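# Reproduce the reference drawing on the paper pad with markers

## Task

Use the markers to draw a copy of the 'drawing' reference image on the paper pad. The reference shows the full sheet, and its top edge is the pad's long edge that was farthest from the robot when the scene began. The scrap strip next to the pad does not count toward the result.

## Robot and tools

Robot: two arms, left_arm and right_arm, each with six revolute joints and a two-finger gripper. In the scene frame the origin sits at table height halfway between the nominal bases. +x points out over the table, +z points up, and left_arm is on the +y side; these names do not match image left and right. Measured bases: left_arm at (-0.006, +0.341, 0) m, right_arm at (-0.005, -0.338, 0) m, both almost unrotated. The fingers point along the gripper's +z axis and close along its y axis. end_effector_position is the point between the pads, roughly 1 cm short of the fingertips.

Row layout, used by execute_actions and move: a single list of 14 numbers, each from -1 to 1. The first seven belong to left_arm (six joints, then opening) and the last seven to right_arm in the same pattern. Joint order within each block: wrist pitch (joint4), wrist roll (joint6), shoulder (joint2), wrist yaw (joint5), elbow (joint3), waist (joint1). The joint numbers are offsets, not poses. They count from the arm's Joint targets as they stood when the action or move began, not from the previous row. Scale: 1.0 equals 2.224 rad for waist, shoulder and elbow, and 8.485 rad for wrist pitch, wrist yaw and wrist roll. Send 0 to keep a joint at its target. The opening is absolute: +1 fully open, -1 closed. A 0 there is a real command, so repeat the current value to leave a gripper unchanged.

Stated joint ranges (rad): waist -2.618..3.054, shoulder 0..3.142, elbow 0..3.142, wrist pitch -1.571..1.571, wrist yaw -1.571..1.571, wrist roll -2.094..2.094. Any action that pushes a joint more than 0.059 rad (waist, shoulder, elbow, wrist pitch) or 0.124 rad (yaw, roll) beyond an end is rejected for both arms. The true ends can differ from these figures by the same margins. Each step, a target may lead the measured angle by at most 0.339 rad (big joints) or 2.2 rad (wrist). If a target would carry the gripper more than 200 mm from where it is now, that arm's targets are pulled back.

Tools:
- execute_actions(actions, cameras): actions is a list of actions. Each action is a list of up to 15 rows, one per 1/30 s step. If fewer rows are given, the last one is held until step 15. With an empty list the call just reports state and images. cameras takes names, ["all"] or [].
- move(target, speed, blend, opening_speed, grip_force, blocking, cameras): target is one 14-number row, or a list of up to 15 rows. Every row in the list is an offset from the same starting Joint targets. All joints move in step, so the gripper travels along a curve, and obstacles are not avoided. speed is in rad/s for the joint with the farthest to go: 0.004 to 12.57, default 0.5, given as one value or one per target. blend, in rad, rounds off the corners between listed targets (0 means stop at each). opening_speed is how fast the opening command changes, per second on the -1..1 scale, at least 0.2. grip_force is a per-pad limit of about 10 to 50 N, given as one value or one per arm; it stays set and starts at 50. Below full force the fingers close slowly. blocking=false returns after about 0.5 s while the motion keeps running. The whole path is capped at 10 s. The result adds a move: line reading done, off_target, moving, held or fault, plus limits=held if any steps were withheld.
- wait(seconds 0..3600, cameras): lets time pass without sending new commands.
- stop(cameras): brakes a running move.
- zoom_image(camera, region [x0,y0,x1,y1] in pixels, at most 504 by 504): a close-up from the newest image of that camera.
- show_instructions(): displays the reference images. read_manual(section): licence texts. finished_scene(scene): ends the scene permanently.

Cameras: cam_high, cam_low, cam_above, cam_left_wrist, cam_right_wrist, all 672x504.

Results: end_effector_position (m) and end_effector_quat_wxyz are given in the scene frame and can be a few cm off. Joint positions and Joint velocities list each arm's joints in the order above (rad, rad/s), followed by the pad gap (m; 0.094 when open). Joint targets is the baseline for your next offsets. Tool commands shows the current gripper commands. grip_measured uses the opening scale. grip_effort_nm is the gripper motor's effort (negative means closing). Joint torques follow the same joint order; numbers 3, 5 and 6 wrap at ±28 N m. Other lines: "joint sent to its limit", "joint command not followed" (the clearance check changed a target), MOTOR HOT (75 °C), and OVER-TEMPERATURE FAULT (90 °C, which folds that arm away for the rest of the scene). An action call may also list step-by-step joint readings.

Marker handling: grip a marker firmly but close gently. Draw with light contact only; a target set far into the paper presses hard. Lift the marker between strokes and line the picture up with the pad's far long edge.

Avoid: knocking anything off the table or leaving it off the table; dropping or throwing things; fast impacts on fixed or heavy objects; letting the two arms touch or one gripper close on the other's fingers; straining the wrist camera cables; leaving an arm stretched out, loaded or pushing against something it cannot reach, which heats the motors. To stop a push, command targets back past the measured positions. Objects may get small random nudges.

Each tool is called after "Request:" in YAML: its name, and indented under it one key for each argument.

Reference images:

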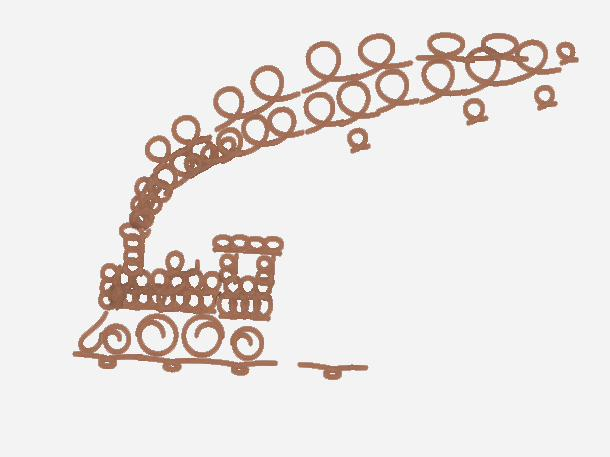

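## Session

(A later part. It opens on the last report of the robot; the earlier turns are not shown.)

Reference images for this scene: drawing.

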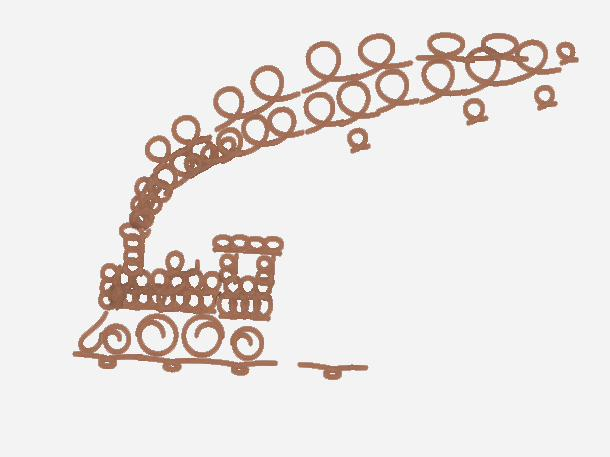

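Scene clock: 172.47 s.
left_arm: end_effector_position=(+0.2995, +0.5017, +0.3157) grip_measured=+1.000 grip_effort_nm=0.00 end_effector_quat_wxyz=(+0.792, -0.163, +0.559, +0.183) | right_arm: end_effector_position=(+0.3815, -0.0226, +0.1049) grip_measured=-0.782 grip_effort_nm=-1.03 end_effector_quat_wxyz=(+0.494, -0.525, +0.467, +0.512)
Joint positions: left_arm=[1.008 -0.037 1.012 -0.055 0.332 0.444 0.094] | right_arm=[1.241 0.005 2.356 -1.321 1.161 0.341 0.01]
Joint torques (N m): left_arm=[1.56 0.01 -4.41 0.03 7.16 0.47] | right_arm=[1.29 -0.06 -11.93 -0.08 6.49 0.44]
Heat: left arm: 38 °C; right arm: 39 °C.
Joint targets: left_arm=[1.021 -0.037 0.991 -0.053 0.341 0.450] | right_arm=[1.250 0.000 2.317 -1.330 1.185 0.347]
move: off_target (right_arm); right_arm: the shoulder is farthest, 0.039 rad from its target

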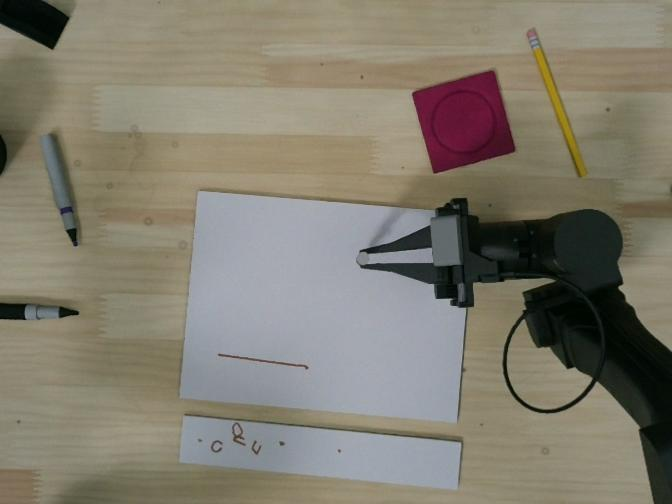

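Request:
move:
  target:
    - [0,0,0,0,0,0,1,0,0,0,0.029876,0,0.169332,-1]
    - [0,0,0,0,0,0,1,0,0,0,0.032276,0,0.178332,-1]
    - [0,0,0,0,0,0,1,0,0,0.03147,0.032276,0,0.178332,-1]
    - [0,0,0,0,0,0,1,0,0,0.03147,0.035055,0,0.185021,-1]
    - [0,0,0,0,0,0,1,0,0,0.03147,0.037219,0,0.186488,-1]
    - [0,0,0,0,0,0,1,0,0,0.03147,0.037655,0,0.177358,-1]
    - [0,0,0,0,0,0,1,0,0,0.03147,0.035145,0,0.175809,-1]
    - [0,0,0,0,0,0,1,0,0,0.03147,0.033615,0,0.172936,-1]
    - [0,0,0,0,0,0,1,0,0,0.03147,0.030836,0,0.169395,-1]
    - [0,0,0,0,0,0,1,0,0,0.03147,0.028672,0,0.167928,-1]
    - [0,0,0,0,0,0,1,0,0,0.03147,0.028236,0,0.177058,-1]
    - [0,0,0,0,0,0,1,0,0,0.03147,0.030901,0,0.178976,-1]
    - [0,0,0,0,0,0,1,0,0,0.03147,0.032276,0,0.18148,-1]
    - [0,0,0,0,0,0,1,0,0,0.03147,0.034114,0,0.183984,-1]
    - [0,0,0,0,0,0,1,0,0,0,0.034114,0,0.183984,-1]
  speed: [0.5,0.06,0.08,0.08,0.08,0.08,0.08,0.08,0.08,0.08,0.08,0.08,0.08,0.08,0.3]
  blend: [0.01,0,0,0.004,0.004,0.004,0.004,0.004,0.004,0.004,0.004,0.004,0.004,0,0]

Request:
move:
  target: [0,0,0,0,0,0,1,0,0,0,-0.02,0,-0.18,-1]
  speed: 0.6
  cameras: ["cam_above"]

Request:
zoom_image:
  camera: "cam_above"
  region: [200, 330, 280, 390]

Scene clock: 183.87 s.
left_arm: end_effector_position=(+0.2995, +0.5017, +0.3157) grip_measured=+1.000 grip_effort_nm=0.00 end_effector_quat_wxyz=(+0.792, -0.163, +0.559, +0.183) | right_arm: end_effector_position=(+0.2708, +0.1214, +0.1077) grip_measured=-0.782 grip_effort_nm=-1.03 end_effector_quat_wxyz=(-0.461, +0.551, -0.429, -0.548)
Joint positions: left_arm=[1.008 -0.037 1.012 -0.055 0.332 0.444 0.094] | right_arm=[1.243 0.005 2.355 -1.047 1.161 0.749 0.01]
Joint torques (N m): left_arm=[1.57 0.01 -4.29 -0.01 7.12 0.4] | right_arm=[1.44 -0.06 -11.96 0.08 6.63 0.57]
Heat: left arm: 39 °C; right arm: 39 °C.
Joint targets: left_arm=[1.021 -0.037 0.991 -0.053 0.341 0.450] | right_arm=[1.250 0.000 2.317 -1.041 1.185 0.756]
move: off_target (right_arm); right_arm: the shoulder is farthest, 0.038 rad from its target

Scene clock: 185.33 s.
left_arm: end_effector_position=(+0.2995, +0.5017, +0.3157) grip_measured=+1.000 grip_effort_nm=0.00 end_effector_quat_wxyz=(+0.792, -0.163, +0.559, +0.183) | right_arm: end_effector_position=(+0.4004, -0.0190, +0.1065) grip_measured=-0.782 grip_effort_nm=-1.03 end_effector_quat_wxyz=(+0.523, -0.497, +0.494, +0.485)
Joint positions: left_arm=[1.008 -0.037 1.012 -0.055 0.332 0.444 0.094] | right_arm=[1.243 0.005 2.355 -1.202 1.161 0.349 0.01]
Joint torques (N m): left_arm=[1.6 0.05 -4.37 -0.02 7.02 0.68] | right_arm=[1.36 -0.06 -11.99 -0.07 6.54 0.47]
Heat: left arm: 39 °C; right arm: 39 °C.
Joint targets: left_arm=[1.021 -0.037 0.991 -0.053 0.341 0.450] | right_arm=[1.250 0.000 2.317 -1.211 1.185 0.356]
move: off_target (right_arm); right_arm: the shoulder is farthest, 0.038 rad from its target

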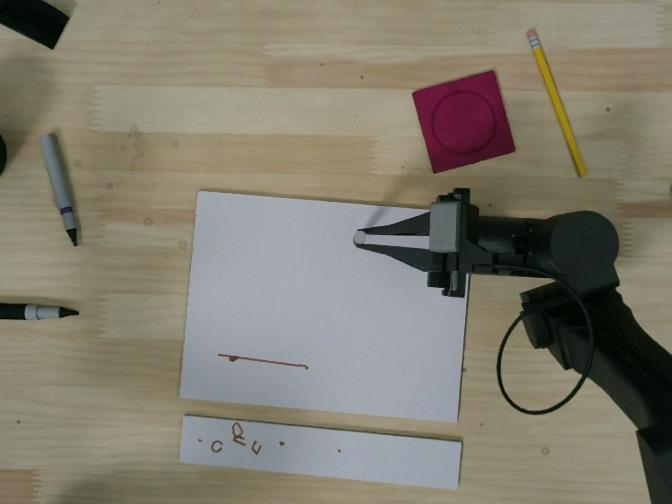

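Scaled by 6.300 from the camera's image (finer frame: 960x720).

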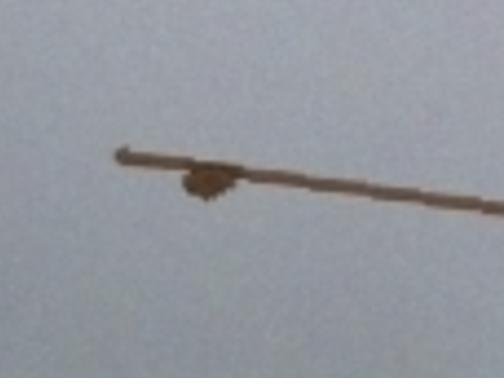

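Request:
move:
  target:
    - [0,0,0,0,0,0,1,0,0,0,-0.007455,0,0.13087,-1]
    - [0,0,0,0,0,0,1,0,0,0,-0.009855,0,0.13987,-1]
    - [0,0,0,0,0,0,1,0,0,0.03147,-0.009855,0,0.13987,-1]
    - [0,0,0,0,0,0,1,0,0,0.03147,-0.00532,0,0.146296,-1]
    - [0,0,0,0,0,0,1,0,0,0.03147,-0.003149,0,0.147654,-1]
    - [0,0,0,0,0,0,1,0,0,0.03147,-0.002466,0,0.138142,-1]
    - [0,0,0,0,0,0,1,0,0,0.03147,-0.004951,0,0.136433,-1]
    - [0,0,0,0,0,0,1,0,0,0.03147,-0.005857,0,0.134474,-1]
    - [0,0,0,0,0,0,1,0,0,0.03147,-0.008271,0,0.131196,-1]
    - [0,0,0,0,0,0,1,0,0,0.03147,-0.010442,0,0.129838,-1]
    - [0,0,0,0,0,0,1,0,0,0.03147,-0.011125,0,0.13935,-1]
    - [0,0,0,0,0,0,1,0,0,0.03147,-0.00864,0,0.141059,-1]
    - [0,0,0,0,0,0,1,0,0,0.03147,-0.007734,0,0.143018,-1]
    - [0,0,0,0,0,0,1,0,0,0.03147,-0.006173,0,0.145336,-1]
    - [0,0,0,0,0,0,1,0,0,0,-0.006173,0,0.145336,-1]
  speed: [0.5,0.06,0.08,0.08,0.08,0.08,0.08,0.08,0.08,0.08,0.08,0.08,0.08,0.08,0.3]
  blend: [0.01,0,0,0.004,0.004,0.004,0.004,0.004,0.004,0.004,0.004,0.004,0.004,0,0]

Scene clock: 193.27 s.
left_arm: end_effector_position=(+0.2995, +0.5017, +0.3157) grip_measured=+1.000 grip_effort_nm=0.00 end_effector_quat_wxyz=(+0.792, -0.163, +0.559, +0.183) | right_arm: end_effector_position=(+0.2666, +0.0894, +0.1066) grip_measured=-0.782 grip_effort_nm=-1.03 end_effector_quat_wxyz=(-0.420, +0.585, -0.388, -0.576)
Joint positions: left_arm=[1.008 -0.037 1.012 -0.055 0.332 0.444 0.094] | right_arm=[1.244 0.005 2.354 -1.269 1.162 0.673 0.01]
Joint torques (N m): left_arm=[1.56 0.03 -4.18 0 7.02 0.43] | right_arm=[1.3 -0.06 -11.92 0.08 6.52 0.53]
Heat: left arm: 39 °C; right arm: 39 °C.
Joint targets: left_arm=[1.021 -0.037 0.991 -0.053 0.341 0.450] | right_arm=[1.250 0.000 2.317 -1.263 1.185 0.679]
move: off_target (right_arm); blend cut to 0.0038 rad at target 7, 0.0038 rad at target 8, 0.0038 rad at target 12, 0.0038 rad at target 13; right_arm: the shoulder is farthest, 0.037 rad from its target

Request:
move:
  target:
    - [0,0,0,0,0,0,1,0,0,0,-0.024508,0,-0.046158,-1]
    - [0,0,0,0,0,0,1,0,0,0,-0.026908,0,-0.037158,-1]
    - [0,0,0,0,0,0,1,0,0,0.03147,-0.026908,0,-0.037158,-1]
    - [0,0,0,0,0,0,1,0,0,0.03147,-0.022713,0,-0.030957,-1]
    - [0,0,0,0,0,0,1,0,0,0.03147,-0.020648,0,-0.029693,-1]
    - [0,0,0,0,0,0,1,0,0,0.03147,-0.019801,0,-0.039485,-1]
    - [0,0,0,0,0,0,1,0,0,0.03147,-0.022203,0,-0.041078,-1]
    - [0,0,0,0,0,0,1,0,0,0.03147,-0.02279,0,-0.042554,-1]
    - [0,0,0,0,0,0,1,0,0,0.03147,-0.024864,0,-0.045607,-1]
    - [0,0,0,0,0,0,1,0,0,0.03147,-0.026929,0,-0.046871,-1]
    - [0,0,0,0,0,0,1,0,0,0.03147,-0.027776,0,-0.037079,-1]
    - [0,0,0,0,0,0,1,0,0,0.03147,-0.025374,0,-0.035486,-1]
    - [0,0,0,0,0,0,1,0,0,0.03147,-0.024787,0,-0.03401,-1]
    - [0,0,0,0,0,0,1,0,0,0.03147,-0.023471,0,-0.031851,-1]
    - [0,0,0,0,0,0,1,0,0,0,-0.023471,0,-0.031851,-1]
  speed: [0.5,0.06,0.08,0.08,0.08,0.08,0.08,0.08,0.08,0.08,0.08,0.08,0.08,0.08,0.3]
  blend: [0.01,0,0,0.004,0.004,0.004,0.004,0.004,0.004,0.004,0.004,0.004,0.004,0,0]

Scene clock: 200.77 s.
left_arm: end_effector_position=(+0.2995, +0.5017, +0.3157) grip_measured=+1.000 grip_effort_nm=0.00 end_effector_quat_wxyz=(+0.792, -0.163, +0.559, +0.183) | right_arm: end_effector_position=(+0.2633, +0.0557, +0.1049) grip_measured=-0.782 grip_effort_nm=-1.03 end_effector_quat_wxyz=(-0.381, +0.612, -0.351, -0.598)
Joint positions: left_arm=[1.008 -0.037 1.012 -0.055 0.332 0.444 0.094] | right_arm=[1.244 0.005 2.354 -1.468 1.162 0.601 0.01]
Joint torques (N m): left_arm=[1.54 0.04 -4.38 0.01 7.1 0.54] | right_arm=[1.2 -0.06 -11.66 0.09 6.35 0.58]
Heat: left arm: 39 °C; right arm: 39 °C.
Joint targets: left_arm=[1.021 -0.037 0.991 -0.053 0.341 0.450] | right_arm=[1.250 0.000 2.317 -1.462 1.185 0.608]
move: off_target (right_arm); blend cut to 0.0025 rad at target 7, 0.0025 rad at target 8, 0.0025 rad at target 12, 0.0025 rad at target 13; right_arm: the shoulder is farthest, 0.037 rad from its target

Request:
move:
  target:
    - [0,0,0,0,0,0,1,0,0,0,-0.00131,0,-0.024607,-1]
    - [0,0,0,0,0,0,1,0,0,0,-0.00371,0,-0.015607,-1]
    - [0,0,0,0,0,0,1,0,0,0.03147,-0.00371,0,-0.015607,-1]
    - [0,0,0,0,0,0,1,0,0,0.03147,0.000437,0,-0.008341,-1]
    - [0,0,0,0,0,0,1,0,0,0.03147,0.003209,0,-0.005327,-1]
    - [0,0,0,0,0,0,1,0,0,0.03147,0.005984,0,-0.004224,-1]
    - [0,0,0,0,0,0,1,0,0,0.03147,0.008017,0,-0.013871,-1]
    - [0,0,0,0,0,0,1,0,0,0.03147,0.008766,0,-0.016898,-1]
    - [0,0,0,0,0,0,1,0,0,0.03147,0.005906,0,-0.021003,-1]
    - [0,0,0,0,0,0,1,0,0,0.03147,0.00388,0,-0.025121,-1]
    - [0,0,0,0,0,0,1,0,0,0.03147,0.001108,0,-0.028135,-1]
    - [0,0,0,0,0,0,1,0,0,0.03147,-0.001667,0,-0.029238,-1]
    - [0,0,0,0,0,0,1,0,0,0.03147,-0.0037,0,-0.019591,-1]
    - [0,0,0,0,0,0,1,0,0,0.03147,-0.004449,0,-0.016564,-1]
    - [0,0,0,0,0,0,1,0,0,0.03147,-0.001589,0,-0.012459,-1]
  speed: [0.5,0.06,0.08,0.08,0.08,0.08,0.08,0.08,0.08,0.08,0.08,0.08,0.08,0.08,0.08]
  blend: [0.01,0,0,0.004,0.004,0.004,0.004,0.004,0.004,0.004,0.004,0.004,0.004,0.004,0]

Request:
move:
  target:
    - [0,0,0,0,0,0,1,0,0,0,0.002249,0,0.003789,-1]
    - [0,0,0,0,0,0,1,0,0,0,0.0048,0,0.005706,-1]
    - [0,0,0,0,0,0,1,0,0,0,0.006688,0,-0.002944,-1]
    - [0,0,0,0,0,0,1,0,0,0,0.007687,0,-0.004265,-1]
    - [0,0,0,0,0,0,1,0,0,0,0.007914,0,-0.006245,-1]
    - [0,0,0,0,0,0,1,0,0,0,0.005283,0,-0.008544,-1]
    - [0,0,0,0,0,0,1,0,0,0,0.004189,0,-0.010768,-1]
    - [0,0,0,0,0,0,1,0,0,0,0.002692,0,-0.012395,-1]
    - [0,0,0,0,0,0,1,0,0,0,0.001194,0,-0.012991,-1]
    - [0,0,0,0,0,0,1,0,0,0,0.000096,0,-0.003851,-1]
    - [0,0,0,0,0,0,1,0,0,0,-0.000308,0,-0.002217,-1]
    - [0,0,0,0,0,0,1,0,0,0,0.002212,0,0,-1]
    - [0,0,0,0,0,0,1,0,0,0,0.003306,0,0.002224,-1]
    - [0,0,0,0,0,0,1,0,0,-0.03147,0.003306,0,0.002224,-1]
  speed: [0.08,0.08,0.08,0.08,0.08,0.08,0.08,0.08,0.08,0.08,0.08,0.08,0.08,0.3]
  blend: [0.004,0.004,0.004,0.004,0.004,0.004,0.004,0.004,0.004,0.004,0.004,0.004,0,0]

Request:
move:
  target: [0,0,0,0,0,0,1,0,0,0,0.02,0,-0.16,-1]
  speed: 0.6
  cameras: ["cam_above"]

Request:
zoom_image:
  camera: "cam_above"
  region: [210, 330, 330, 390]

Scene clock: 208.60 s.
left_arm: end_effector_position=(+0.2995, +0.5017, +0.3157) grip_measured=+1.000 grip_effort_nm=0.00 end_effector_quat_wxyz=(+0.792, -0.163, +0.559, +0.183) | right_arm: end_effector_position=(+0.2723, +0.0469, +0.0943) grip_measured=-0.782 grip_effort_nm=-1.03 end_effector_quat_wxyz=(-0.379, +0.605, -0.365, -0.598)
Joint positions: left_arm=[1.008 -0.037 1.012 -0.055 0.332 0.444 0.094] | right_arm=[1.244 0.005 2.379 -1.478 1.162 0.573 0.01]
Joint torques (N m): left_arm=[1.55 0.03 -4.37 0.02 6.98 0.34] | right_arm=[1.19 -0.05 -8.43 0.03 6.22 0.59]
Heat: left arm: 39 °C; right arm: 40 °C.
Joint targets: left_arm=[1.021 -0.037 0.991 -0.053 0.341 0.450] | right_arm=[1.250 0.000 2.387 -1.476 1.185 0.580]
move: done; blend cut to 0.0034 rad at target 7, 0.0034 rad at target 8, 0.0034 rad at target 13, 0.0034 rad at target 14

Scene clock: 212.00 s.
left_arm: end_effector_position=(+0.2995, +0.5017, +0.3157) grip_measured=+1.000 grip_effort_nm=0.00 end_effector_quat_wxyz=(+0.792, -0.163, +0.559, +0.183) | right_arm: end_effector_position=(+0.2746, +0.0506, +0.1051) grip_measured=-0.782 grip_effort_nm=-1.03 end_effector_quat_wxyz=(-0.393, +0.605, -0.362, -0.591)
Joint positions: left_arm=[1.008 -0.037 1.012 -0.055 0.332 0.444 0.094] | right_arm=[1.244 0.005 2.354 -1.453 1.162 0.578 0.01]
Joint torques (N m): left_arm=[1.59 0.05 -4.3 0.01 7.2 0.43] | right_arm=[1.18 -0.06 -11.88 0.07 6.34 0.61]
Heat: left arm: 39 °C; right arm: 40 °C.
Joint targets: left_arm=[1.021 -0.037 0.991 -0.053 0.341 0.450] | right_arm=[1.250 0.000 2.317 -1.448 1.185 0.586]
move: off_target (right_arm); blend cut to 0.0022 rad at target 4, 0.0022 rad at target 5, 0.0018 rad at target 10, 0.0018 rad at target 11; right_arm: the shoulder is farthest, 0.037 rad from its target

Scene clock: 213.23 s.
left_arm: end_effector_position=(+0.2995, +0.5017, +0.3157) grip_measured=+1.000 grip_effort_nm=0.00 end_effector_quat_wxyz=(+0.792, -0.163, +0.559, +0.183) | right_arm: end_effector_position=(+0.4225, -0.0708, +0.1066) grip_measured=-0.782 grip_effort_nm=-1.03 end_effector_quat_wxyz=(+0.534, -0.488, +0.504, +0.472)
Joint positions: left_arm=[1.008 -0.037 1.012 -0.055 0.332 0.444 0.094] | right_arm=[1.244 0.005 2.354 -1.286 1.162 0.223 0.01]
Joint torques (N m): left_arm=[1.55 0.06 -4.33 -0.02 7.27 0.53] | right_arm=[1.27 -0.06 -11.85 0.1 6.42 0.53]
Heat: left arm: 39 °C; right arm: 40 °C.
Joint targets: left_arm=[1.021 -0.037 0.991 -0.053 0.341 0.450] | right_arm=[1.250 0.000 2.317 -1.278 1.185 0.229]
move: off_target (right_arm); right_arm: the shoulder is farthest, 0.037 rad from its target

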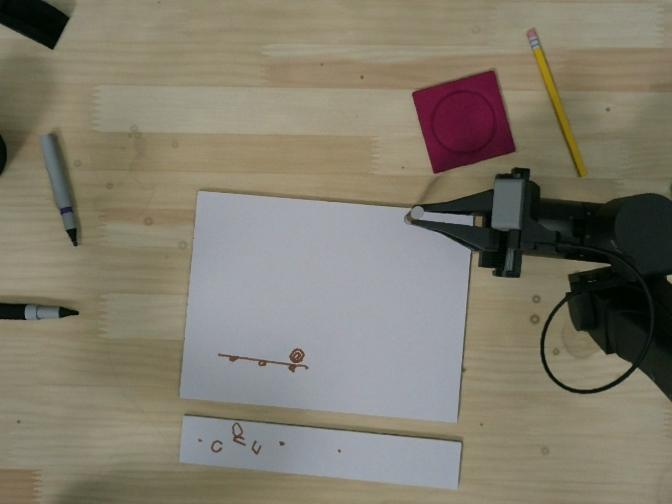

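Scaled by 4.200 from the camera's image (finer frame: 960x720).

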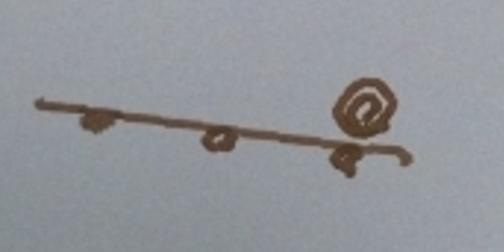

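Request:
move:
  target:
    - [0,0,0,0,0,0,1,0,0,0,-0.008558,0,0.164894,-1]
    - [0,0,0,0,0,0,1,0,0,0,-0.010958,0,0.173894,-1]
    - [0,0,0,0,0,0,1,0,0,0.03147,-0.010958,0,0.173894,-1]
    - [0,0,0,0,0,0,1,0,0,0.03147,-0.005794,0,0.182422,-1]
    - [0,0,0,0,0,0,1,0,0,0.03147,-0.001926,0,0.18636,-1]
    - [0,0,0,0,0,0,1,0,0,0.03147,0.00173,0,0.187802,-1]
    - [0,0,0,0,0,0,1,0,0,0.03147,0.004024,0,0.178085,-1]
    - [0,0,0,0,0,0,1,0,0,0.03147,0.004848,0,0.174823,-1]
    - [0,0,0,0,0,0,1,0,0,0.03147,0.001282,0,0.168498,-1]
    - [0,0,0,0,0,0,1,0,0,0.03147,-0.001761,0,0.163118,-1]
    - [0,0,0,0,0,0,1,0,0,0.03147,-0.005629,0,0.15918,-1]
    - [0,0,0,0,0,0,1,0,0,0.03147,-0.009285,0,0.157738,-1]
    - [0,0,0,0,0,0,1,0,0,0.03147,-0.011579,0,0.167455,-1]
    - [0,0,0,0,0,0,1,0,0,0.03147,-0.012403,0,0.170717,-1]
    - [0,0,0,0,0,0,1,0,0,0.03147,-0.008837,0,0.177042,-1]
  speed: [0.5,0.06,0.08,0.09,0.09,0.09,0.09,0.09,0.09,0.09,0.09,0.09,0.09,0.09,0.09]
  blend: [0.01,0,0,0.004,0.004,0.004,0.004,0.004,0.004,0.004,0.004,0.004,0.004,0.004,0]

Request:
move:
  target:
    - [0,0,0,0,0,0,1,0,0,0,0.003351,0,0.004842,-1]
    - [0,0,0,0,0,0,1,0,0,0,0.006721,0,0.007082,-1]
    - [0,0,0,0,0,0,1,0,0,0,0.009011,0,-0.00155,-1]
    - [0,0,0,0,0,0,1,0,0,0,0.01003,0,-0.002984,-1]
    - [0,0,0,0,0,0,1,0,0,0,0.010205,0,-0.005129,-1]
    - [0,0,0,0,0,0,1,0,0,0,0.007243,0,-0.008544,-1]
    - [0,0,0,0,0,0,1,0,0,0,0.00563,0,-0.011395,-1]
    - [0,0,0,0,0,0,1,0,0,0,0.00358,0,-0.013483,-1]
    - [0,0,0,0,0,0,1,0,0,0,0.001642,0,-0.014247,-1]
    - [0,0,0,0,0,0,1,0,0,0,0.000426,0,-0.005081,-1]
    - [0,0,0,0,0,0,1,0,0,0,-0.00001,0,-0.003352,-1]
    - [0,0,0,0,0,0,1,0,0,0,0.002876,0,0,-1]
    - [0,0,0,0,0,0,1,0,0,0,0.004489,0,0.002851,-1]
    - [0,0,0,0,0,0,1,0,0,-0.03147,0.004489,0,0.002851,-1]
  speed: [0.08,0.08,0.08,0.08,0.08,0.08,0.08,0.08,0.08,0.08,0.08,0.08,0.08,0.3]
  blend: [0.004,0.004,0.004,0.004,0.004,0.004,0.004,0.004,0.004,0.004,0.004,0.004,0,0]

Scene clock: 222.03 s.
left_arm: end_effector_position=(+0.2995, +0.5017, +0.3157) grip_measured=+1.000 grip_effort_nm=0.00 end_effector_quat_wxyz=(+0.792, -0.163, +0.559, +0.183) | right_arm: end_effector_position=(+0.2746, +0.0679, +0.0948) grip_measured=-0.782 grip_effort_nm=-1.03 end_effector_quat_wxyz=(-0.402, +0.590, -0.387, -0.584)
Joint positions: left_arm=[1.008 -0.037 1.012 -0.055 0.332 0.444 0.094] | right_arm=[1.244 0.004 2.379 -1.359 1.162 0.617 0.01]
Joint torques (N m): left_arm=[1.58 0.06 -4.29 0.01 6.94 0.47] | right_arm=[1.26 -0.05 -8.49 0.07 6.3 0.58]
Heat: left arm: 39 °C; right arm: 40 °C.
Joint targets: left_arm=[1.021 -0.037 0.991 -0.053 0.341 0.450] | right_arm=[1.250 -0.001 2.387 -1.353 1.185 0.623]
move: done; blend cut to 0.0036 rad at target 7, 0.0036 rad at target 8, 0.0036 rad at target 13, 0.0036 rad at target 14

Scene clock: 225.97 s.
left_arm: end_effector_position=(+0.2995, +0.5017, +0.3157) grip_measured=+1.000 grip_effort_nm=0.00 end_effector_quat_wxyz=(+0.792, -0.163, +0.559, +0.183) | right_arm: end_effector_position=(+0.2789, +0.0723, +0.1061) grip_measured=-0.782 grip_effort_nm=-1.03 end_effector_quat_wxyz=(-0.419, +0.586, -0.387, -0.575)
Joint positions: left_arm=[1.008 -0.037 1.012 -0.055 0.332 0.444 0.094] | right_arm=[1.244 0.004 2.354 -1.321 1.162 0.623 0.01]
Joint torques (N m): left_arm=[1.58 0.04 -4.34 -0.02 7.06 0.58] | right_arm=[1.28 -0.06 -11.99 0.08 6.37 0.58]
Heat: left arm: 39 °C; right arm: 40 °C.
Joint targets: left_arm=[1.021 -0.037 0.991 -0.053 0.341 0.450] | right_arm=[1.250 0.000 2.317 -1.315 1.185 0.630]
move: off_target (right_arm); blend cut to 0.0024 rad at target 4, 0.0024 rad at target 5, 0.0019 rad at target 10, 0.0019 rad at target 11; right_arm: the shoulder is farthest, 0.037 rad from its target

Request:
move:
  target:
    - [0,0,0,0,0,0,1,0,0,0,0.009412,0,0.008986,-1]
    - [0,0,0,0,0,0,1,0,0,0,0.011812,0,0.017986,-1]
    - [0,0,0,0,0,0,1,0,0,0.03147,0.011812,0,0.017986,-1]
    - [0,0,0,0,0,0,1,0,0,0.03147,0.015398,0,0.026775,-1]
    - [0,0,0,0,0,0,1,0,0,0.03147,0.019665,0,0.030904,-1]
    - [0,0,0,0,0,0,1,0,0,0.03147,0.023468,0,0.032416,-1]
    - [0,0,0,0,0,0,1,0,0,0.03147,0.02548,0,0.022897,-1]
    - [0,0,0,0,0,0,1,0,0,0.03147,0.026188,0,0.020154,-1]
    - [0,0,0,0,0,0,1,0,0,0.03147,0.021937,0,0.01259,-1]
    - [0,0,0,0,0,0,1,0,0,0.03147,0.018351,0,0.006949,-1]
    - [0,0,0,0,0,0,1,0,0,0.03147,0.014084,0,0.00282,-1]
    - [0,0,0,0,0,0,1,0,0,0.03147,0.010281,0,0.001308,-1]
    - [0,0,0,0,0,0,1,0,0,0.03147,0.008269,0,0.010827,-1]
    - [0,0,0,0,0,0,1,0,0,0.03147,0.007561,0,0.01357,-1]
    - [0,0,0,0,0,0,1,0,0,0.03147,0.011812,0,0.021134,-1]
  speed: [0.5,0.06,0.08,0.09,0.09,0.09,0.09,0.09,0.09,0.09,0.09,0.09,0.09,0.09,0.09]
  blend: [0.01,0,0,0.004,0.004,0.004,0.004,0.004,0.004,0.004,0.004,0.004,0.004,0.004,0]

Request:
move:
  target:
    - [0,0,0,0,0,0,1,0,0,0,0.00384,0,0.005077,-1]
    - [0,0,0,0,0,0,1,0,0,0,0.007438,0,0.007425,-1]
    - [0,0,0,0,0,0,1,0,0,0,0.009719,0,-0.001211,-1]
    - [0,0,0,0,0,0,1,0,0,0,0.010499,0,-0.002566,-1]
    - [0,0,0,0,0,0,1,0,0,0,0.01058,0,-0.004459,-1]
    - [0,0,0,0,0,0,1,0,0,0,0.007247,0,-0.008544,-1]
    - [0,0,0,0,0,0,1,0,0,0,0.005347,0,-0.011534,-1]
    - [0,0,0,0,0,0,1,0,0,0,0.003085,0,-0.013722,-1]
    - [0,0,0,0,0,0,1,0,0,0,0.00107,0,-0.014523,-1]
    - [0,0,0,0,0,0,1,0,0,0,0.000003,0,-0.005463,-1]
    - [0,0,0,0,0,0,1,0,0,0,-0.000372,0,-0.004009,-1]
    - [0,0,0,0,0,0,1,0,0,0,0.002878,0,0,-1]
    - [0,0,0,0,0,0,1,0,0,0,0.004778,0,0.00299,-1]
    - [0,0,0,0,0,0,1,0,0,-0.03147,0.004778,0,0.00299,-1]
  speed: [0.08,0.08,0.08,0.08,0.08,0.08,0.08,0.08,0.08,0.08,0.08,0.08,0.08,0.3]
  blend: [0.004,0.004,0.004,0.004,0.004,0.004,0.004,0.004,0.004,0.004,0.004,0.004,0,0]

Request:
move:
  target: [0,0,0,0,0,0,1,0,0,0,0,0,-0.18,-1]
  speed: 0.6
  cameras: ["cam_above"]

Request:
zoom_image:
  camera: "cam_above"
  region: [210, 310, 330, 390]

Scene clock: 233.73 s.
left_arm: end_effector_position=(+0.2995, +0.5017, +0.3157) grip_measured=+1.000 grip_effort_nm=0.00 end_effector_quat_wxyz=(+0.792, -0.163, +0.559, +0.183) | right_arm: end_effector_position=(+0.2756, +0.0911, +0.0954) grip_measured=-0.782 grip_effort_nm=-1.03 end_effector_quat_wxyz=(-0.426, +0.572, -0.410, -0.568)
Joint positions: left_arm=[1.008 -0.037 1.012 -0.055 0.332 0.444 0.094] | right_arm=[1.244 0.004 2.379 -1.222 1.162 0.67 0.01]
Joint torques (N m): left_arm=[1.55 0.04 -4.4 -0.02 7.15 0.39] | right_arm=[1.32 -0.05 -8.58 0.08 6.37 0.59]
Heat: left arm: 39 °C; right arm: 41 °C.
Joint targets: left_arm=[1.021 -0.037 0.991 -0.053 0.341 0.450] | right_arm=[1.249 0.000 2.387 -1.215 1.185 0.677]
move: done; blend cut to 0.0031 rad at target 7, 0.0031 rad at target 8, 0.0031 rad at target 13, 0.0031 rad at target 14

Scene clock: 237.93 s.
left_arm: end_effector_position=(+0.2995, +0.5017, +0.3157) grip_measured=+1.000 grip_effort_nm=0.00 end_effector_quat_wxyz=(+0.792, -0.163, +0.559, +0.183) | right_arm: end_effector_position=(+0.2802, +0.0954, +0.1072) grip_measured=-0.782 grip_effort_nm=-1.03 end_effector_quat_wxyz=(-0.445, +0.566, -0.412, -0.559)
Joint positions: left_arm=[1.008 -0.037 1.012 -0.055 0.332 0.444 0.094] | right_arm=[1.244 0.004 2.354 -1.18 1.162 0.676 0.01]
Joint torques (N m): left_arm=[1.57 0.06 -4.22 0.01 7.06 0.47] | right_arm=[1.34 -0.05 -11.97 0.08 6.49 0.58]
Heat: left arm: 39 °C; right arm: 41 °C.
Joint targets: left_arm=[1.021 -0.037 0.991 -0.053 0.341 0.450] | right_arm=[1.250 0.000 2.317 -1.174 1.185 0.683]
move: off_target (right_arm); blend cut to 0.0033 rad at target 3, 0.0021 rad at target 4, 0.0021 rad at target 5, 0.0016 rad at target 10, 0.0016 rad at target 11; right_arm: the shoulder is farthest, 0.037 rad from its target

Scene clock: 239.17 s.
left_arm: end_effector_position=(+0.2995, +0.5017, +0.3157) grip_measured=+1.000 grip_effort_nm=0.00 end_effector_quat_wxyz=(+0.792, -0.163, +0.559, +0.183) | right_arm: end_effector_position=(+0.4274, -0.0499, +0.1073) grip_measured=-0.782 grip_effort_nm=-1.03 end_effector_quat_wxyz=(+0.548, -0.472, +0.517, +0.458)
Joint positions: left_arm=[1.008 -0.037 1.012 -0.055 0.332 0.444 0.094] | right_arm=[1.244 0.004 2.354 -1.176 1.162 0.277 0.01]
Joint torques (N m): left_arm=[1.57 0.07 -4.36 0 7.05 0.54] | right_arm=[1.34 -0.05 -11.92 0.03 6.56 0.53]
Heat: left arm: 39 °C; right arm: 41 °C.
Joint targets: left_arm=[1.021 -0.037 0.991 -0.053 0.341 0.450] | right_arm=[1.250 0.000 2.317 -1.174 1.185 0.283]
move: off_target (right_arm); right_arm: the shoulder is farthest, 0.037 rad from its target

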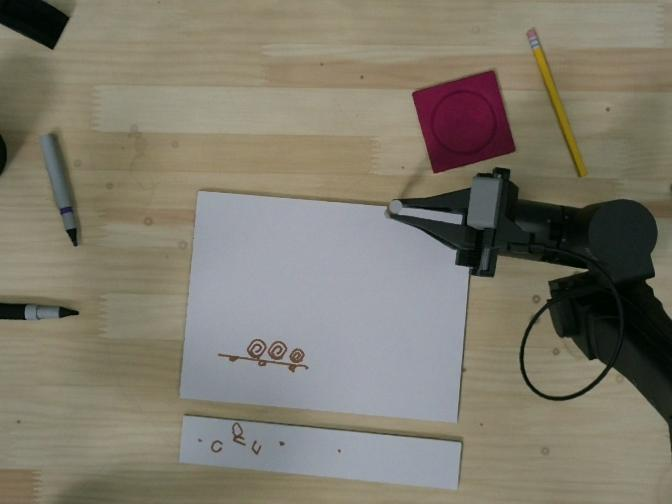

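Scaled by 4.200 from the camera's image (finer frame: 960x720).

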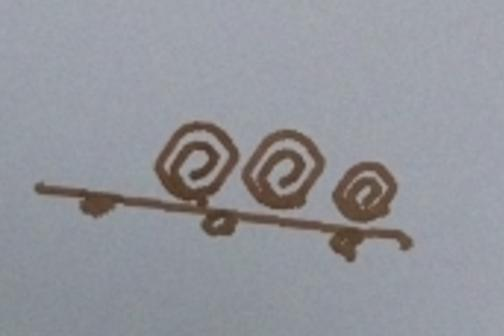

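Request:
move:
  target:
    - [0,0,0,0,0,0,1,0,0,0,0.010968,0,0.190191,-1]
    - [0,0,0,0,0,0,1,0,0,0,0.013368,0,0.199191,-1]
    - [0,0,0,0,0,0,1,0,0,0.03147,0.013368,0,0.199191,-1]
    - [0,0,0,0,0,0,1,0,0,0.03147,0.016222,0,0.206427,-1]
    - [0,0,0,0,0,0,1,0,0,0.03147,0.019422,0,0.209419,-1]
    - [0,0,0,0,0,0,1,0,0,0.03147,0.022109,0,0.210515,-1]
    - [0,0,0,0,0,0,1,0,0,0.03147,0.023287,0,0.201428,-1]
    - [0,0,0,0,0,0,1,0,0,0.03147,0.023698,0,0.199871,-1]
    - [0,0,0,0,0,0,1,0,0,0.03147,0.019529,0,0.193795,-1]
    - [0,0,0,0,0,0,1,0,0,0.03147,0.016675,0,0.189707,-1]
    - [0,0,0,0,0,0,1,0,0,0.03147,0.013475,0,0.186715,-1]
    - [0,0,0,0,0,0,1,0,0,0.03147,0.010788,0,0.185619,-1]
    - [0,0,0,0,0,0,1,0,0,0.03147,0.00961,0,0.194706,-1]
    - [0,0,0,0,0,0,1,0,0,0.03147,0.009199,0,0.196263,-1]
    - [0,0,0,0,0,0,1,0,0,0.03147,0.013368,0,0.202339,-1]
  speed: [0.5,0.06,0.08,0.09,0.09,0.09,0.09,0.09,0.09,0.09,0.09,0.09,0.09,0.09,0.09]
  blend: [0.01,0,0,0.004,0.004,0.004,0.004,0.004,0.004,0.004,0.004,0.004,0.004,0.004,0]

Request:
move:
  target:
    - [0,0,0,0,0,0,1,0,0,0,0.003008,0,0.003597,-1]
    - [0,0,0,0,0,0,1,0,0,0,0.005557,0,0.005239,-1]
    - [0,0,0,0,0,0,1,0,0,0,0.007085,0,-0.003311,-1]
    - [0,0,0,0,0,0,1,0,0,0,0.007492,0,-0.004117,-1]
    - [0,0,0,0,0,0,1,0,0,0,0.007545,0,-0.005202,-1]
    - [0,0,0,0,0,0,1,0,0,0,0.004256,0,-0.008544,-1]
    - [0,0,0,0,0,0,1,0,0,0,0.002715,0,-0.010752,-1]
    - [0,0,0,0,0,0,1,0,0,0,0.000987,0,-0.012367,-1]
    - [0,0,0,0,0,0,1,0,0,0,-0.000464,0,-0.012959,-1]
    - [0,0,0,0,0,0,1,0,0,0,-0.0011,0,-0.004122,-1]
    - [0,0,0,0,0,0,1,0,0,0,-0.001322,0,-0.003281,-1]
    - [0,0,0,0,0,0,1,0,0,0,0.001905,0,0,-1]
    - [0,0,0,0,0,0,1,0,0,0,0.003446,0,0.002208,-1]
    - [0,0,0,0,0,0,1,0,0,-0.03147,0.003446,0,0.002208,-1]
  speed: [0.08,0.08,0.08,0.08,0.08,0.08,0.08,0.08,0.08,0.08,0.08,0.08,0.08,0.3]
  blend: [0.004,0.004,0.004,0.004,0.004,0.004,0.004,0.004,0.004,0.004,0.004,0.004,0,0]

Scene clock: 247.33 s.
left_arm: end_effector_position=(+0.2995, +0.5017, +0.3157) grip_measured=+1.000 grip_effort_nm=0.00 end_effector_quat_wxyz=(+0.792, -0.163, +0.559, +0.183) | right_arm: end_effector_position=(+0.2776, +0.1140, +0.0962) grip_measured=-0.782 grip_effort_nm=-1.03 end_effector_quat_wxyz=(-0.454, +0.550, -0.437, -0.548)
Joint positions: left_arm=[1.008 -0.037 1.012 -0.055 0.332 0.444 0.094] | right_arm=[1.245 0.004 2.379 -1.068 1.162 0.726 0.01]
Joint torques (N m): left_arm=[1.58 0.07 -4.29 -0.01 7.13 0.34] | right_arm=[1.4 -0.05 -8.66 0.08 6.45 0.58]
Heat: left arm: 39 °C; right arm: 41 °C.
Joint targets: left_arm=[1.021 -0.037 0.991 -0.053 0.341 0.450] | right_arm=[1.250 0.000 2.387 -1.061 1.185 0.733]
move: done; blend cut to 0.0017 rad at target 7, 0.0017 rad at target 8, 0.0017 rad at target 13, 0.0017 rad at target 14

Scene clock: 251.03 s.
left_arm: end_effector_position=(+0.2995, +0.5017, +0.3157) grip_measured=+1.000 grip_effort_nm=0.00 end_effector_quat_wxyz=(+0.792, -0.163, +0.559, +0.183) | right_arm: end_effector_position=(+0.2810, +0.1167, +0.1084) grip_measured=-0.782 grip_effort_nm=-1.03 end_effector_quat_wxyz=(-0.470, +0.545, -0.435, -0.541)
Joint positions: left_arm=[1.008 -0.037 1.012 -0.055 0.332 0.444 0.094] | right_arm=[1.245 0.004 2.355 -1.037 1.162 0.731 0.01]
Joint torques (N m): left_arm=[1.57 0.05 -4.33 0 7.09 0.49] | right_arm=[1.38 -0.04 -12.05 0.08 6.6 0.58]
Heat: left arm: 39 °C; right arm: 41 °C.
Joint targets: left_arm=[1.021 -0.037 0.991 -0.053 0.341 0.450] | right_arm=[1.250 0.000 2.317 -1.031 1.185 0.738]
move: off_target (right_arm); blend cut to 0.0017 rad at target 3, 0.0012 rad at target 4, 0.0012 rad at target 5, 0.0009 rad at target 10, 0.0009 rad at target 11; right_arm: the shoulder is farthest, 0.038 rad from its target

Request:
move:
  target:
    - [0,0,0,0,0,0,1,0,0,0,0.00836,0,-0.011832,-1]
    - [0,0,0,0,0,0,1,0,0,0,0.01076,0,-0.002832,-1]
    - [0,0,0,0,0,0,1,0,0,0.03147,0.01076,0,-0.002832,-1]
    - [0,0,0,0,0,0,1,0,0,0.03147,0.011878,0,0.005076,-1]
    - [0,0,0,0,0,0,1,0,0,0.03147,0.013221,0,0.010608,-1]
    - [0,0,0,0,0,0,1,0,0,0.03147,0.014795,0,0.016016,-1]
    - [0,0,0,0,0,0,1,0,0,0.03147,0.015458,0,0.020128,-1]
    - [0,0,0,0,0,0,1,0,0,0.03147,0.011496,0,0.020229,-1]
    - [0,0,0,0,0,0,1,0,0,0.03147,0.008642,0,0.008759,-1]
    - [0,0,0,0,0,0,1,0,0,0.03147,0.00637,0,0.004622,-1]
    - [0,0,0,0,0,0,1,0,0,0.03147,0.005817,0,0.001345,-1]
    - [0,0,0,0,0,0,1,0,0,0.03147,0.009778,0,0.001244,-1]
    - [0,0,0,0,0,0,1,0,0,0.03147,0.013203,0,0.0133,-1]
    - [0,0,0,0,0,0,1,0,0,0,0.013203,0,0.0133,-1]
  speed: [0.3,0.06,0.08,0.08,0.08,0.08,0.08,0.08,0.08,0.08,0.08,0.08,0.08,0.3]
  blend: [0.01,0,0,0.004,0.004,0.004,0.004,0.004,0.004,0.004,0.004,0.004,0,0]

Request:
move:
  target: [0,0,0,0,0,0,1,0,0,0,-0.02,0,-0.18,-1]
  speed: 0.6
  cameras: ["cam_above"]

Request:
zoom_image:
  camera: "cam_above"
  region: [205, 310, 325, 390]

Scene clock: 258.70 s.
left_arm: end_effector_position=(+0.2995, +0.5017, +0.3157) grip_measured=+1.000 grip_effort_nm=0.00 end_effector_quat_wxyz=(+0.792, -0.163, +0.559, +0.183) | right_arm: end_effector_position=(+0.2871, +0.1281, +0.1093) grip_measured=-0.782 grip_effort_nm=-1.03 end_effector_quat_wxyz=(-0.492, +0.525, -0.457, -0.523)
Joint positions: left_arm=[1.008 -0.037 1.012 -0.055 0.332 0.444 0.094] | right_arm=[1.246 0.004 2.355 -0.926 1.162 0.761 0.01]
Joint torques (N m): left_arm=[1.56 0.05 -4.34 -0.03 7.04 0.54] | right_arm=[1.47 -0.05 -12.14 0.1 6.63 0.54]
Heat: left arm: 39 °C; right arm: 41 °C.
Joint targets: left_arm=[1.021 -0.037 0.991 -0.053 0.341 0.450] | right_arm=[1.249 0.000 2.317 -0.920 1.185 0.767]
move: off_target (right_arm); blend cut to 0.0036 rad at target 10, 0.0036 rad at target 11; right_arm: the shoulder is farthest, 0.038 rad from its target

Scene clock: 260.17 s.
left_arm: end_effector_position=(+0.2995, +0.5017, +0.3157) grip_measured=+1.000 grip_effort_nm=0.00 end_effector_quat_wxyz=(+0.792, -0.163, +0.559, +0.183) | right_arm: end_effector_position=(+0.4187, -0.0162, +0.1081) grip_measured=-0.782 grip_effort_nm=-1.03 end_effector_quat_wxyz=(+0.551, -0.468, +0.519, +0.456)
Joint positions: left_arm=[1.008 -0.037 1.012 -0.055 0.332 0.444 0.094] | right_arm=[1.246 0.004 2.355 -1.08 1.162 0.361 0.01]
Joint torques (N m): left_arm=[1.58 0.07 -4.27 -0.02 7.04 0.58] | right_arm=[1.37 -0.04 -12.01 -0.07 6.45 0.51]
Heat: left arm: 39 °C; right arm: 41 °C.
Joint targets: left_arm=[1.021 -0.037 0.991 -0.053 0.341 0.450] | right_arm=[1.249 0.000 2.317 -1.089 1.185 0.367]
move: off_target (right_arm); right_arm: the shoulder is farthest, 0.038 rad from its target

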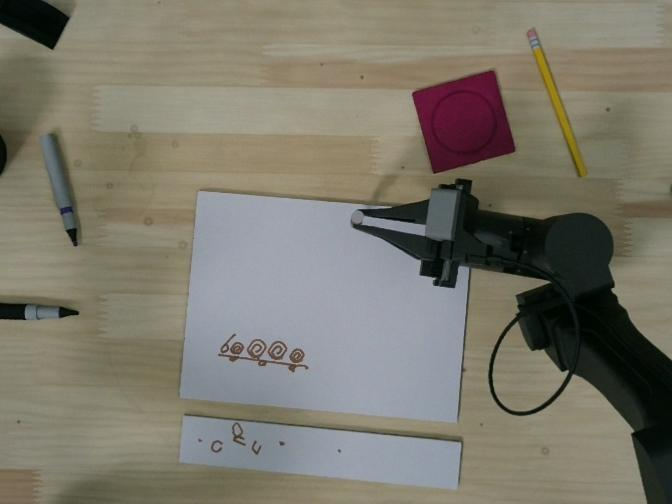

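Scaled by 4.200 from the camera's image (finer frame: 960x720).

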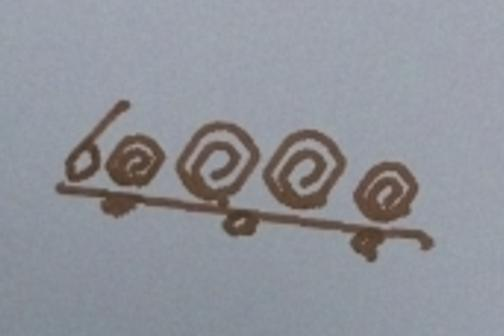

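Request:
move:
  target:
    - [0,0,0,0,0,0,1,0,0,0,-0.018751,0,0.089588,-1]
    - [0,0,0,0,0,0,1,0,0,0,-0.021151,0,0.098588,-1]
    - [0,0,0,0,0,0,1,0,0,0.03147,-0.021151,0,0.098588,-1]
    - [0,0,0,0,0,0,1,0,0,0.03147,-0.01669,0,0.105151,-1]
    - [0,0,0,0,0,0,1,0,0,0.03147,-0.014147,0,0.106566,-1]
    - [0,0,0,0,0,0,1,0,0,0.03147,-0.012875,0,0.096251,-1]
    - [0,0,0,0,0,0,1,0,0,0.03147,-0.015781,0,0.093192,-1]
    - [0,0,0,0,0,0,1,0,0,0.03147,-0.018121,0,0.089777,-1]
    - [0,0,0,0,0,0,1,0,0,0.03147,-0.020664,0,0.088362,-1]
    - [0,0,0,0,0,0,1,0,0,0.03147,-0.021936,0,0.098677,-1]
    - [0,0,0,0,0,0,1,0,0,0.03147,-0.012371,0,0.111066,-1]
    - [0,0,0,0,0,0,1,0,0,0.03147,-0.009892,0,0.114566,-1]
    - [0,0,0,0,0,0,1,0,0,0.03147,-0.007289,0,0.116016,-1]
    - [0,0,0,0,0,0,1,0,0,0.03147,-0.006079,0,0.105808,-1]
    - [0,0,0,0,0,0,1,0,0,0.03147,-0.009108,0,0.102522,-1]
  speed: [0.5,0.06,0.08,0.09,0.09,0.09,0.09,0.09,0.09,0.09,0.09,0.09,0.09,0.09,0.09]
  blend: [0.01,0,0,0.004,0.004,0.004,0.004,0.004,0.004,0.004,0.004,0.004,0.004,0.004,0]

Request:
move:
  target:
    - [0,0,0,0,0,0,1,0,0,0,-0.002479,0,-0.0035,-1]
    - [0,0,0,0,0,0,1,0,0,0,-0.005082,0,-0.00495,-1]
    - [0,0,0,0,0,0,1,0,0,0,-0.006292,0,0.005258,-1]
    - [0,0,0,0,0,0,1,0,0,0,0.002728,0,0.018238,-1]
    - [0,0,0,0,0,0,1,0,0,0,0.00535,0,0.021816,-1]
    - [0,0,0,0,0,0,1,0,0,0,0.008016,0,0.023298,-1]
    - [0,0,0,0,0,0,1,0,0,0,0.009168,0,0.013196,-1]
    - [0,0,0,0,0,0,1,0,0,0,0.006007,0,0.009694,-1]
    - [0,0,0,0,0,0,1,0,0,0,0.003385,0,0.006116,-1]
    - [0,0,0,0,0,0,1,0,0,0,0.000719,0,0.004634,-1]
    - [0,0,0,0,0,0,1,0,0,0,-0.000433,0,0.014736,-1]
    - [0,0,0,0,0,0,1,0,0,0,0.009922,0,0.028634,-1]
    - [0,0,0,0,0,0,1,0,0,0,0.012695,0,0.032297,-1]
    - [0,0,0,0,0,0,1,0,0,0,0.015422,0,0.033814,-1]
    - [0,0,0,0,0,0,1,0,0,0,0.016504,0,0.023829,-1]
  speed: 0.09
  blend: [0.004,0.004,0.004,0.004,0.004,0.004,0.004,0.004,0.004,0.004,0.004,0.004,0.004,0.004,0]

Request:
move:
  target:
    - [0,0,0,0,0,0,1,0,0,0,-0.003319,0,-0.003739,-1]
    - [0,0,0,0,0,0,1,0,0,0,-0.006092,0,-0.007402,-1]
    - [0,0,0,0,0,0,1,0,0,0,-0.008819,0,-0.008919,-1]
    - [0,0,0,0,0,0,1,0,0,0,-0.009901,0,0.001066,-1]
    - [0,0,0,0,0,0,1,0,0,0,0.00056,0,0.015052,-1]
    - [0,0,0,0,0,0,1,0,0,0,0.003558,0,0.018892,-1]
    - [0,0,0,0,0,0,1,0,0,0,0.006387,0,0.020482,-1]
    - [0,0,0,0,0,0,1,0,0,0,0.0074,0,0.010606,-1]
    - [0,0,0,0,0,0,1,0,0,0,0.003859,0,0.006508,-1]
    - [0,0,0,0,0,0,1,0,0,0,0.000861,0,0.002668,-1]
    - [0,0,0,0,0,0,1,0,0,0,-0.001968,0,0.001078,-1]
    - [0,0,0,0,0,0,1,0,0,0,-0.002981,0,0.010954,-1]
    - [0,0,0,0,0,0,1,0,0,0,0.007647,0,0.025093,-1]
    - [0,0,0,0,0,0,1,0,0,0,0.010885,0,0.029109,-1]
    - [0,0,0,0,0,0,1,0,0,0,0.013809,0,0.030773,-1]
  speed: 0.09
  blend: [0.004,0.004,0.004,0.004,0.004,0.004,0.004,0.004,0.004,0.004,0.004,0.004,0.004,0.004,0]

Request:
move:
  target:
    - [0,0,0,0,0,0,1,0,0,0,0.000931,0,-0.009748,-1]
    - [0,0,0,0,0,0,1,0,0,0,-0.002877,0,-0.014224,-1]
    - [0,0,0,0,0,0,1,0,0,0,-0.006115,0,-0.01824,-1]
    - [0,0,0,0,0,0,1,0,0,0,-0.009039,0,-0.019904,-1]
    - [0,0,0,0,0,0,1,0,0,0,-0.00997,0,-0.010156,-1]
    - [0,0,0,0,0,0,1,0,0,0,0.00261,0,0.004414,-1]
    - [0,0,0,0,0,0,1,0,0,0,0.006089,0,0.008621,-1]
    - [0,0,0,0,0,0,1,0,0,0,0.009104,0,0.010364,-1]
    - [0,0,0,0,0,0,1,0,0,0,0.009956,0,0.000732,-1]
    - [0,0,0,0,0,0,1,0,0,0,0.005861,0,-0.00413,-1]
    - [0,0,0,0,0,0,1,0,0,0,0.002382,0,-0.008337,-1]
    - [0,0,0,0,0,0,1,0,0,0,-0.000633,0,-0.01008,-1]
    - [0,0,0,0,0,0,1,0,0,0,-0.001485,0,-0.000448,-1]
    - [0,0,0,0,0,0,1,0,0,0,0.00261,0,0.004414,-1]
    - [0,0,0,0,0,0,1,0,0,-0.03147,0.00261,0,0.004414,-1]
  speed: [0.09,0.09,0.09,0.09,0.09,0.09,0.09,0.09,0.09,0.09,0.09,0.09,0.09,0.09,0.3]
  blend: [0.004,0.004,0.004,0.004,0.004,0.004,0.004,0.004,0.004,0.004,0.004,0.004,0.004,0,0]

Request:
move:
  target: [0,0,0,0,0,0,1,0,0,0,-0.02,0,-0.18,-1]
  speed: 0.6
  cameras: ["cam_above"]

Request:
zoom_image:
  camera: "cam_above"
  region: [205, 290, 325, 390]

Scene clock: 273.33 s.
left_arm: end_effector_position=(+0.2995, +0.5017, +0.3157) grip_measured=+1.000 grip_effort_nm=0.00 end_effector_quat_wxyz=(+0.792, -0.163, +0.559, +0.183) | right_arm: end_effector_position=(+0.3151, +0.0735, +0.0956) grip_measured=-0.782 grip_effort_nm=-1.03 end_effector_quat_wxyz=(-0.463, +0.543, -0.446, -0.540)
Joint positions: left_arm=[1.008 -0.037 1.012 -0.055 0.332 0.444 0.094] | right_arm=[1.246 0.004 2.38 -1.159 1.162 0.602 0.01]
Joint torques (N m): left_arm=[1.58 0.05 -4.33 0 7.1 0.51] | right_arm=[1.35 -0.05 -8.61 -0.07 6.41 -0.61]
Heat: left arm: 40 °C; right arm: 40 °C.
Joint targets: left_arm=[1.021 -0.037 0.991 -0.053 0.341 0.450] | right_arm=[1.249 0.000 2.387 -1.167 1.185 0.595]
move: done

Scene clock: 278.90 s.
left_arm: end_effector_position=(+0.2995, +0.5017, +0.3157) grip_measured=+1.000 grip_effort_nm=0.00 end_effector_quat_wxyz=(+0.792, -0.163, +0.559, +0.183) | right_arm: end_effector_position=(+0.3140, +0.0939, +0.0962) grip_measured=-0.782 grip_effort_nm=-1.03 end_effector_quat_wxyz=(-0.481, +0.527, -0.464, -0.525)
Joint positions: left_arm=[1.008 -0.037 1.012 -0.055 0.332 0.444 0.094] | right_arm=[1.246 0.004 2.38 -1.037 1.162 0.656 0.01]
Joint torques (N m): left_arm=[1.58 0.05 -4.3 -0.03 7.08 0.43] | right_arm=[1.41 -0.05 -8.69 0.11 6.46 -0.69]
Heat: left arm: 40 °C; right arm: 41 °C.
Joint targets: left_arm=[1.021 -0.037 0.991 -0.053 0.341 0.450] | right_arm=[1.249 0.000 2.387 -1.026 1.185 0.648]
move: done

Scene clock: 284.97 s.
left_arm: end_effector_position=(+0.2995, +0.5017, +0.3157) grip_measured=+1.000 grip_effort_nm=0.00 end_effector_quat_wxyz=(+0.792, -0.163, +0.559, +0.183) | right_arm: end_effector_position=(+0.3111, +0.1126, +0.0966) grip_measured=-0.782 grip_effort_nm=-1.03 end_effector_quat_wxyz=(+0.498, -0.511, +0.480, +0.511)
Joint positions: left_arm=[1.008 -0.037 1.012 -0.055 0.332 0.444 0.094] | right_arm=[1.246 0.004 2.38 -0.92 1.162 0.71 0.01]
Joint torques (N m): left_arm=[1.58 0.06 -4.29 -0.01 7.15 0.47] | right_arm=[1.46 -0.05 -8.73 0.11 6.54 0.5]
Heat: left arm: 40 °C; right arm: 41 °C.
Joint targets: left_arm=[1.021 -0.037 0.991 -0.053 0.341 0.450] | right_arm=[1.249 0.000 2.387 -0.909 1.185 0.716]
move: done

Scene clock: 291.13 s.
left_arm: end_effector_position=(+0.2995, +0.5017, +0.3157) grip_measured=+1.000 grip_effort_nm=0.00 end_effector_quat_wxyz=(+0.792, -0.163, +0.559, +0.183) | right_arm: end_effector_position=(+0.3119, +0.1161, +0.1093) grip_measured=-0.782 grip_effort_nm=-1.03 end_effector_quat_wxyz=(+0.511, -0.507, +0.476, +0.506)
Joint positions: left_arm=[1.008 -0.037 1.012 -0.055 0.332 0.444 0.094] | right_arm=[1.246 0.004 2.355 -0.893 1.162 0.72 0.01]
Joint torques (N m): left_arm=[1.58 0.03 -4.31 0 7.06 0.55] | right_arm=[1.47 -0.05 -12.18 0.08 6.65 0.54]
Heat: left arm: 40 °C; right arm: 41 °C.
Joint targets: left_arm=[1.021 -0.037 0.991 -0.053 0.341 0.450] | right_arm=[1.250 0.000 2.317 -0.887 1.185 0.727]
move: off_target (right_arm); right_arm: the shoulder is farthest, 0.038 rad from its target

Scene clock: 292.63 s.
left_arm: end_effector_position=(+0.2995, +0.5017, +0.3157) grip_measured=+1.000 grip_effort_nm=0.00 end_effector_quat_wxyz=(+0.792, -0.163, +0.559, +0.183) | right_arm: end_effector_position=(+0.4371, -0.0350, +0.1081) grip_measured=-0.782 grip_effort_nm=-1.03 end_effector_quat_wxyz=(+0.568, -0.448, +0.535, +0.437)
Joint positions: left_arm=[1.008 -0.037 1.012 -0.055 0.332 0.444 0.094] | right_arm=[1.246 0.004 2.355 -1.048 1.162 0.32 0.01]
Joint torques (N m): left_arm=[1.54 0.05 -4.26 -0.01 7.09 0.47] | right_arm=[1.39 -0.05 -12.14 -0.07 6.56 0.5]
Heat: left arm: 40 °C; right arm: 41 °C.
Joint targets: left_arm=[1.021 -0.037 0.991 -0.053 0.341 0.450] | right_arm=[1.250 0.000 2.317 -1.057 1.185 0.326]
move: off_target (right_arm); right_arm: the shoulder is farthest, 0.038 rad from its target

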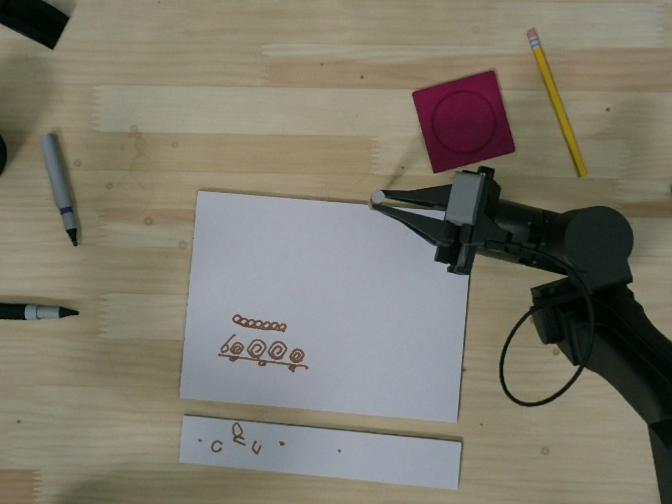

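Scaled by 4.200 from the camera's image (finer frame: 960x720).

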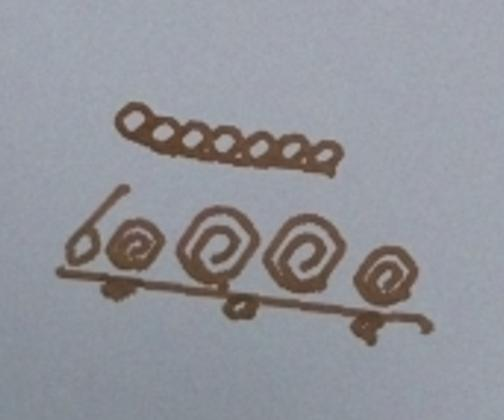

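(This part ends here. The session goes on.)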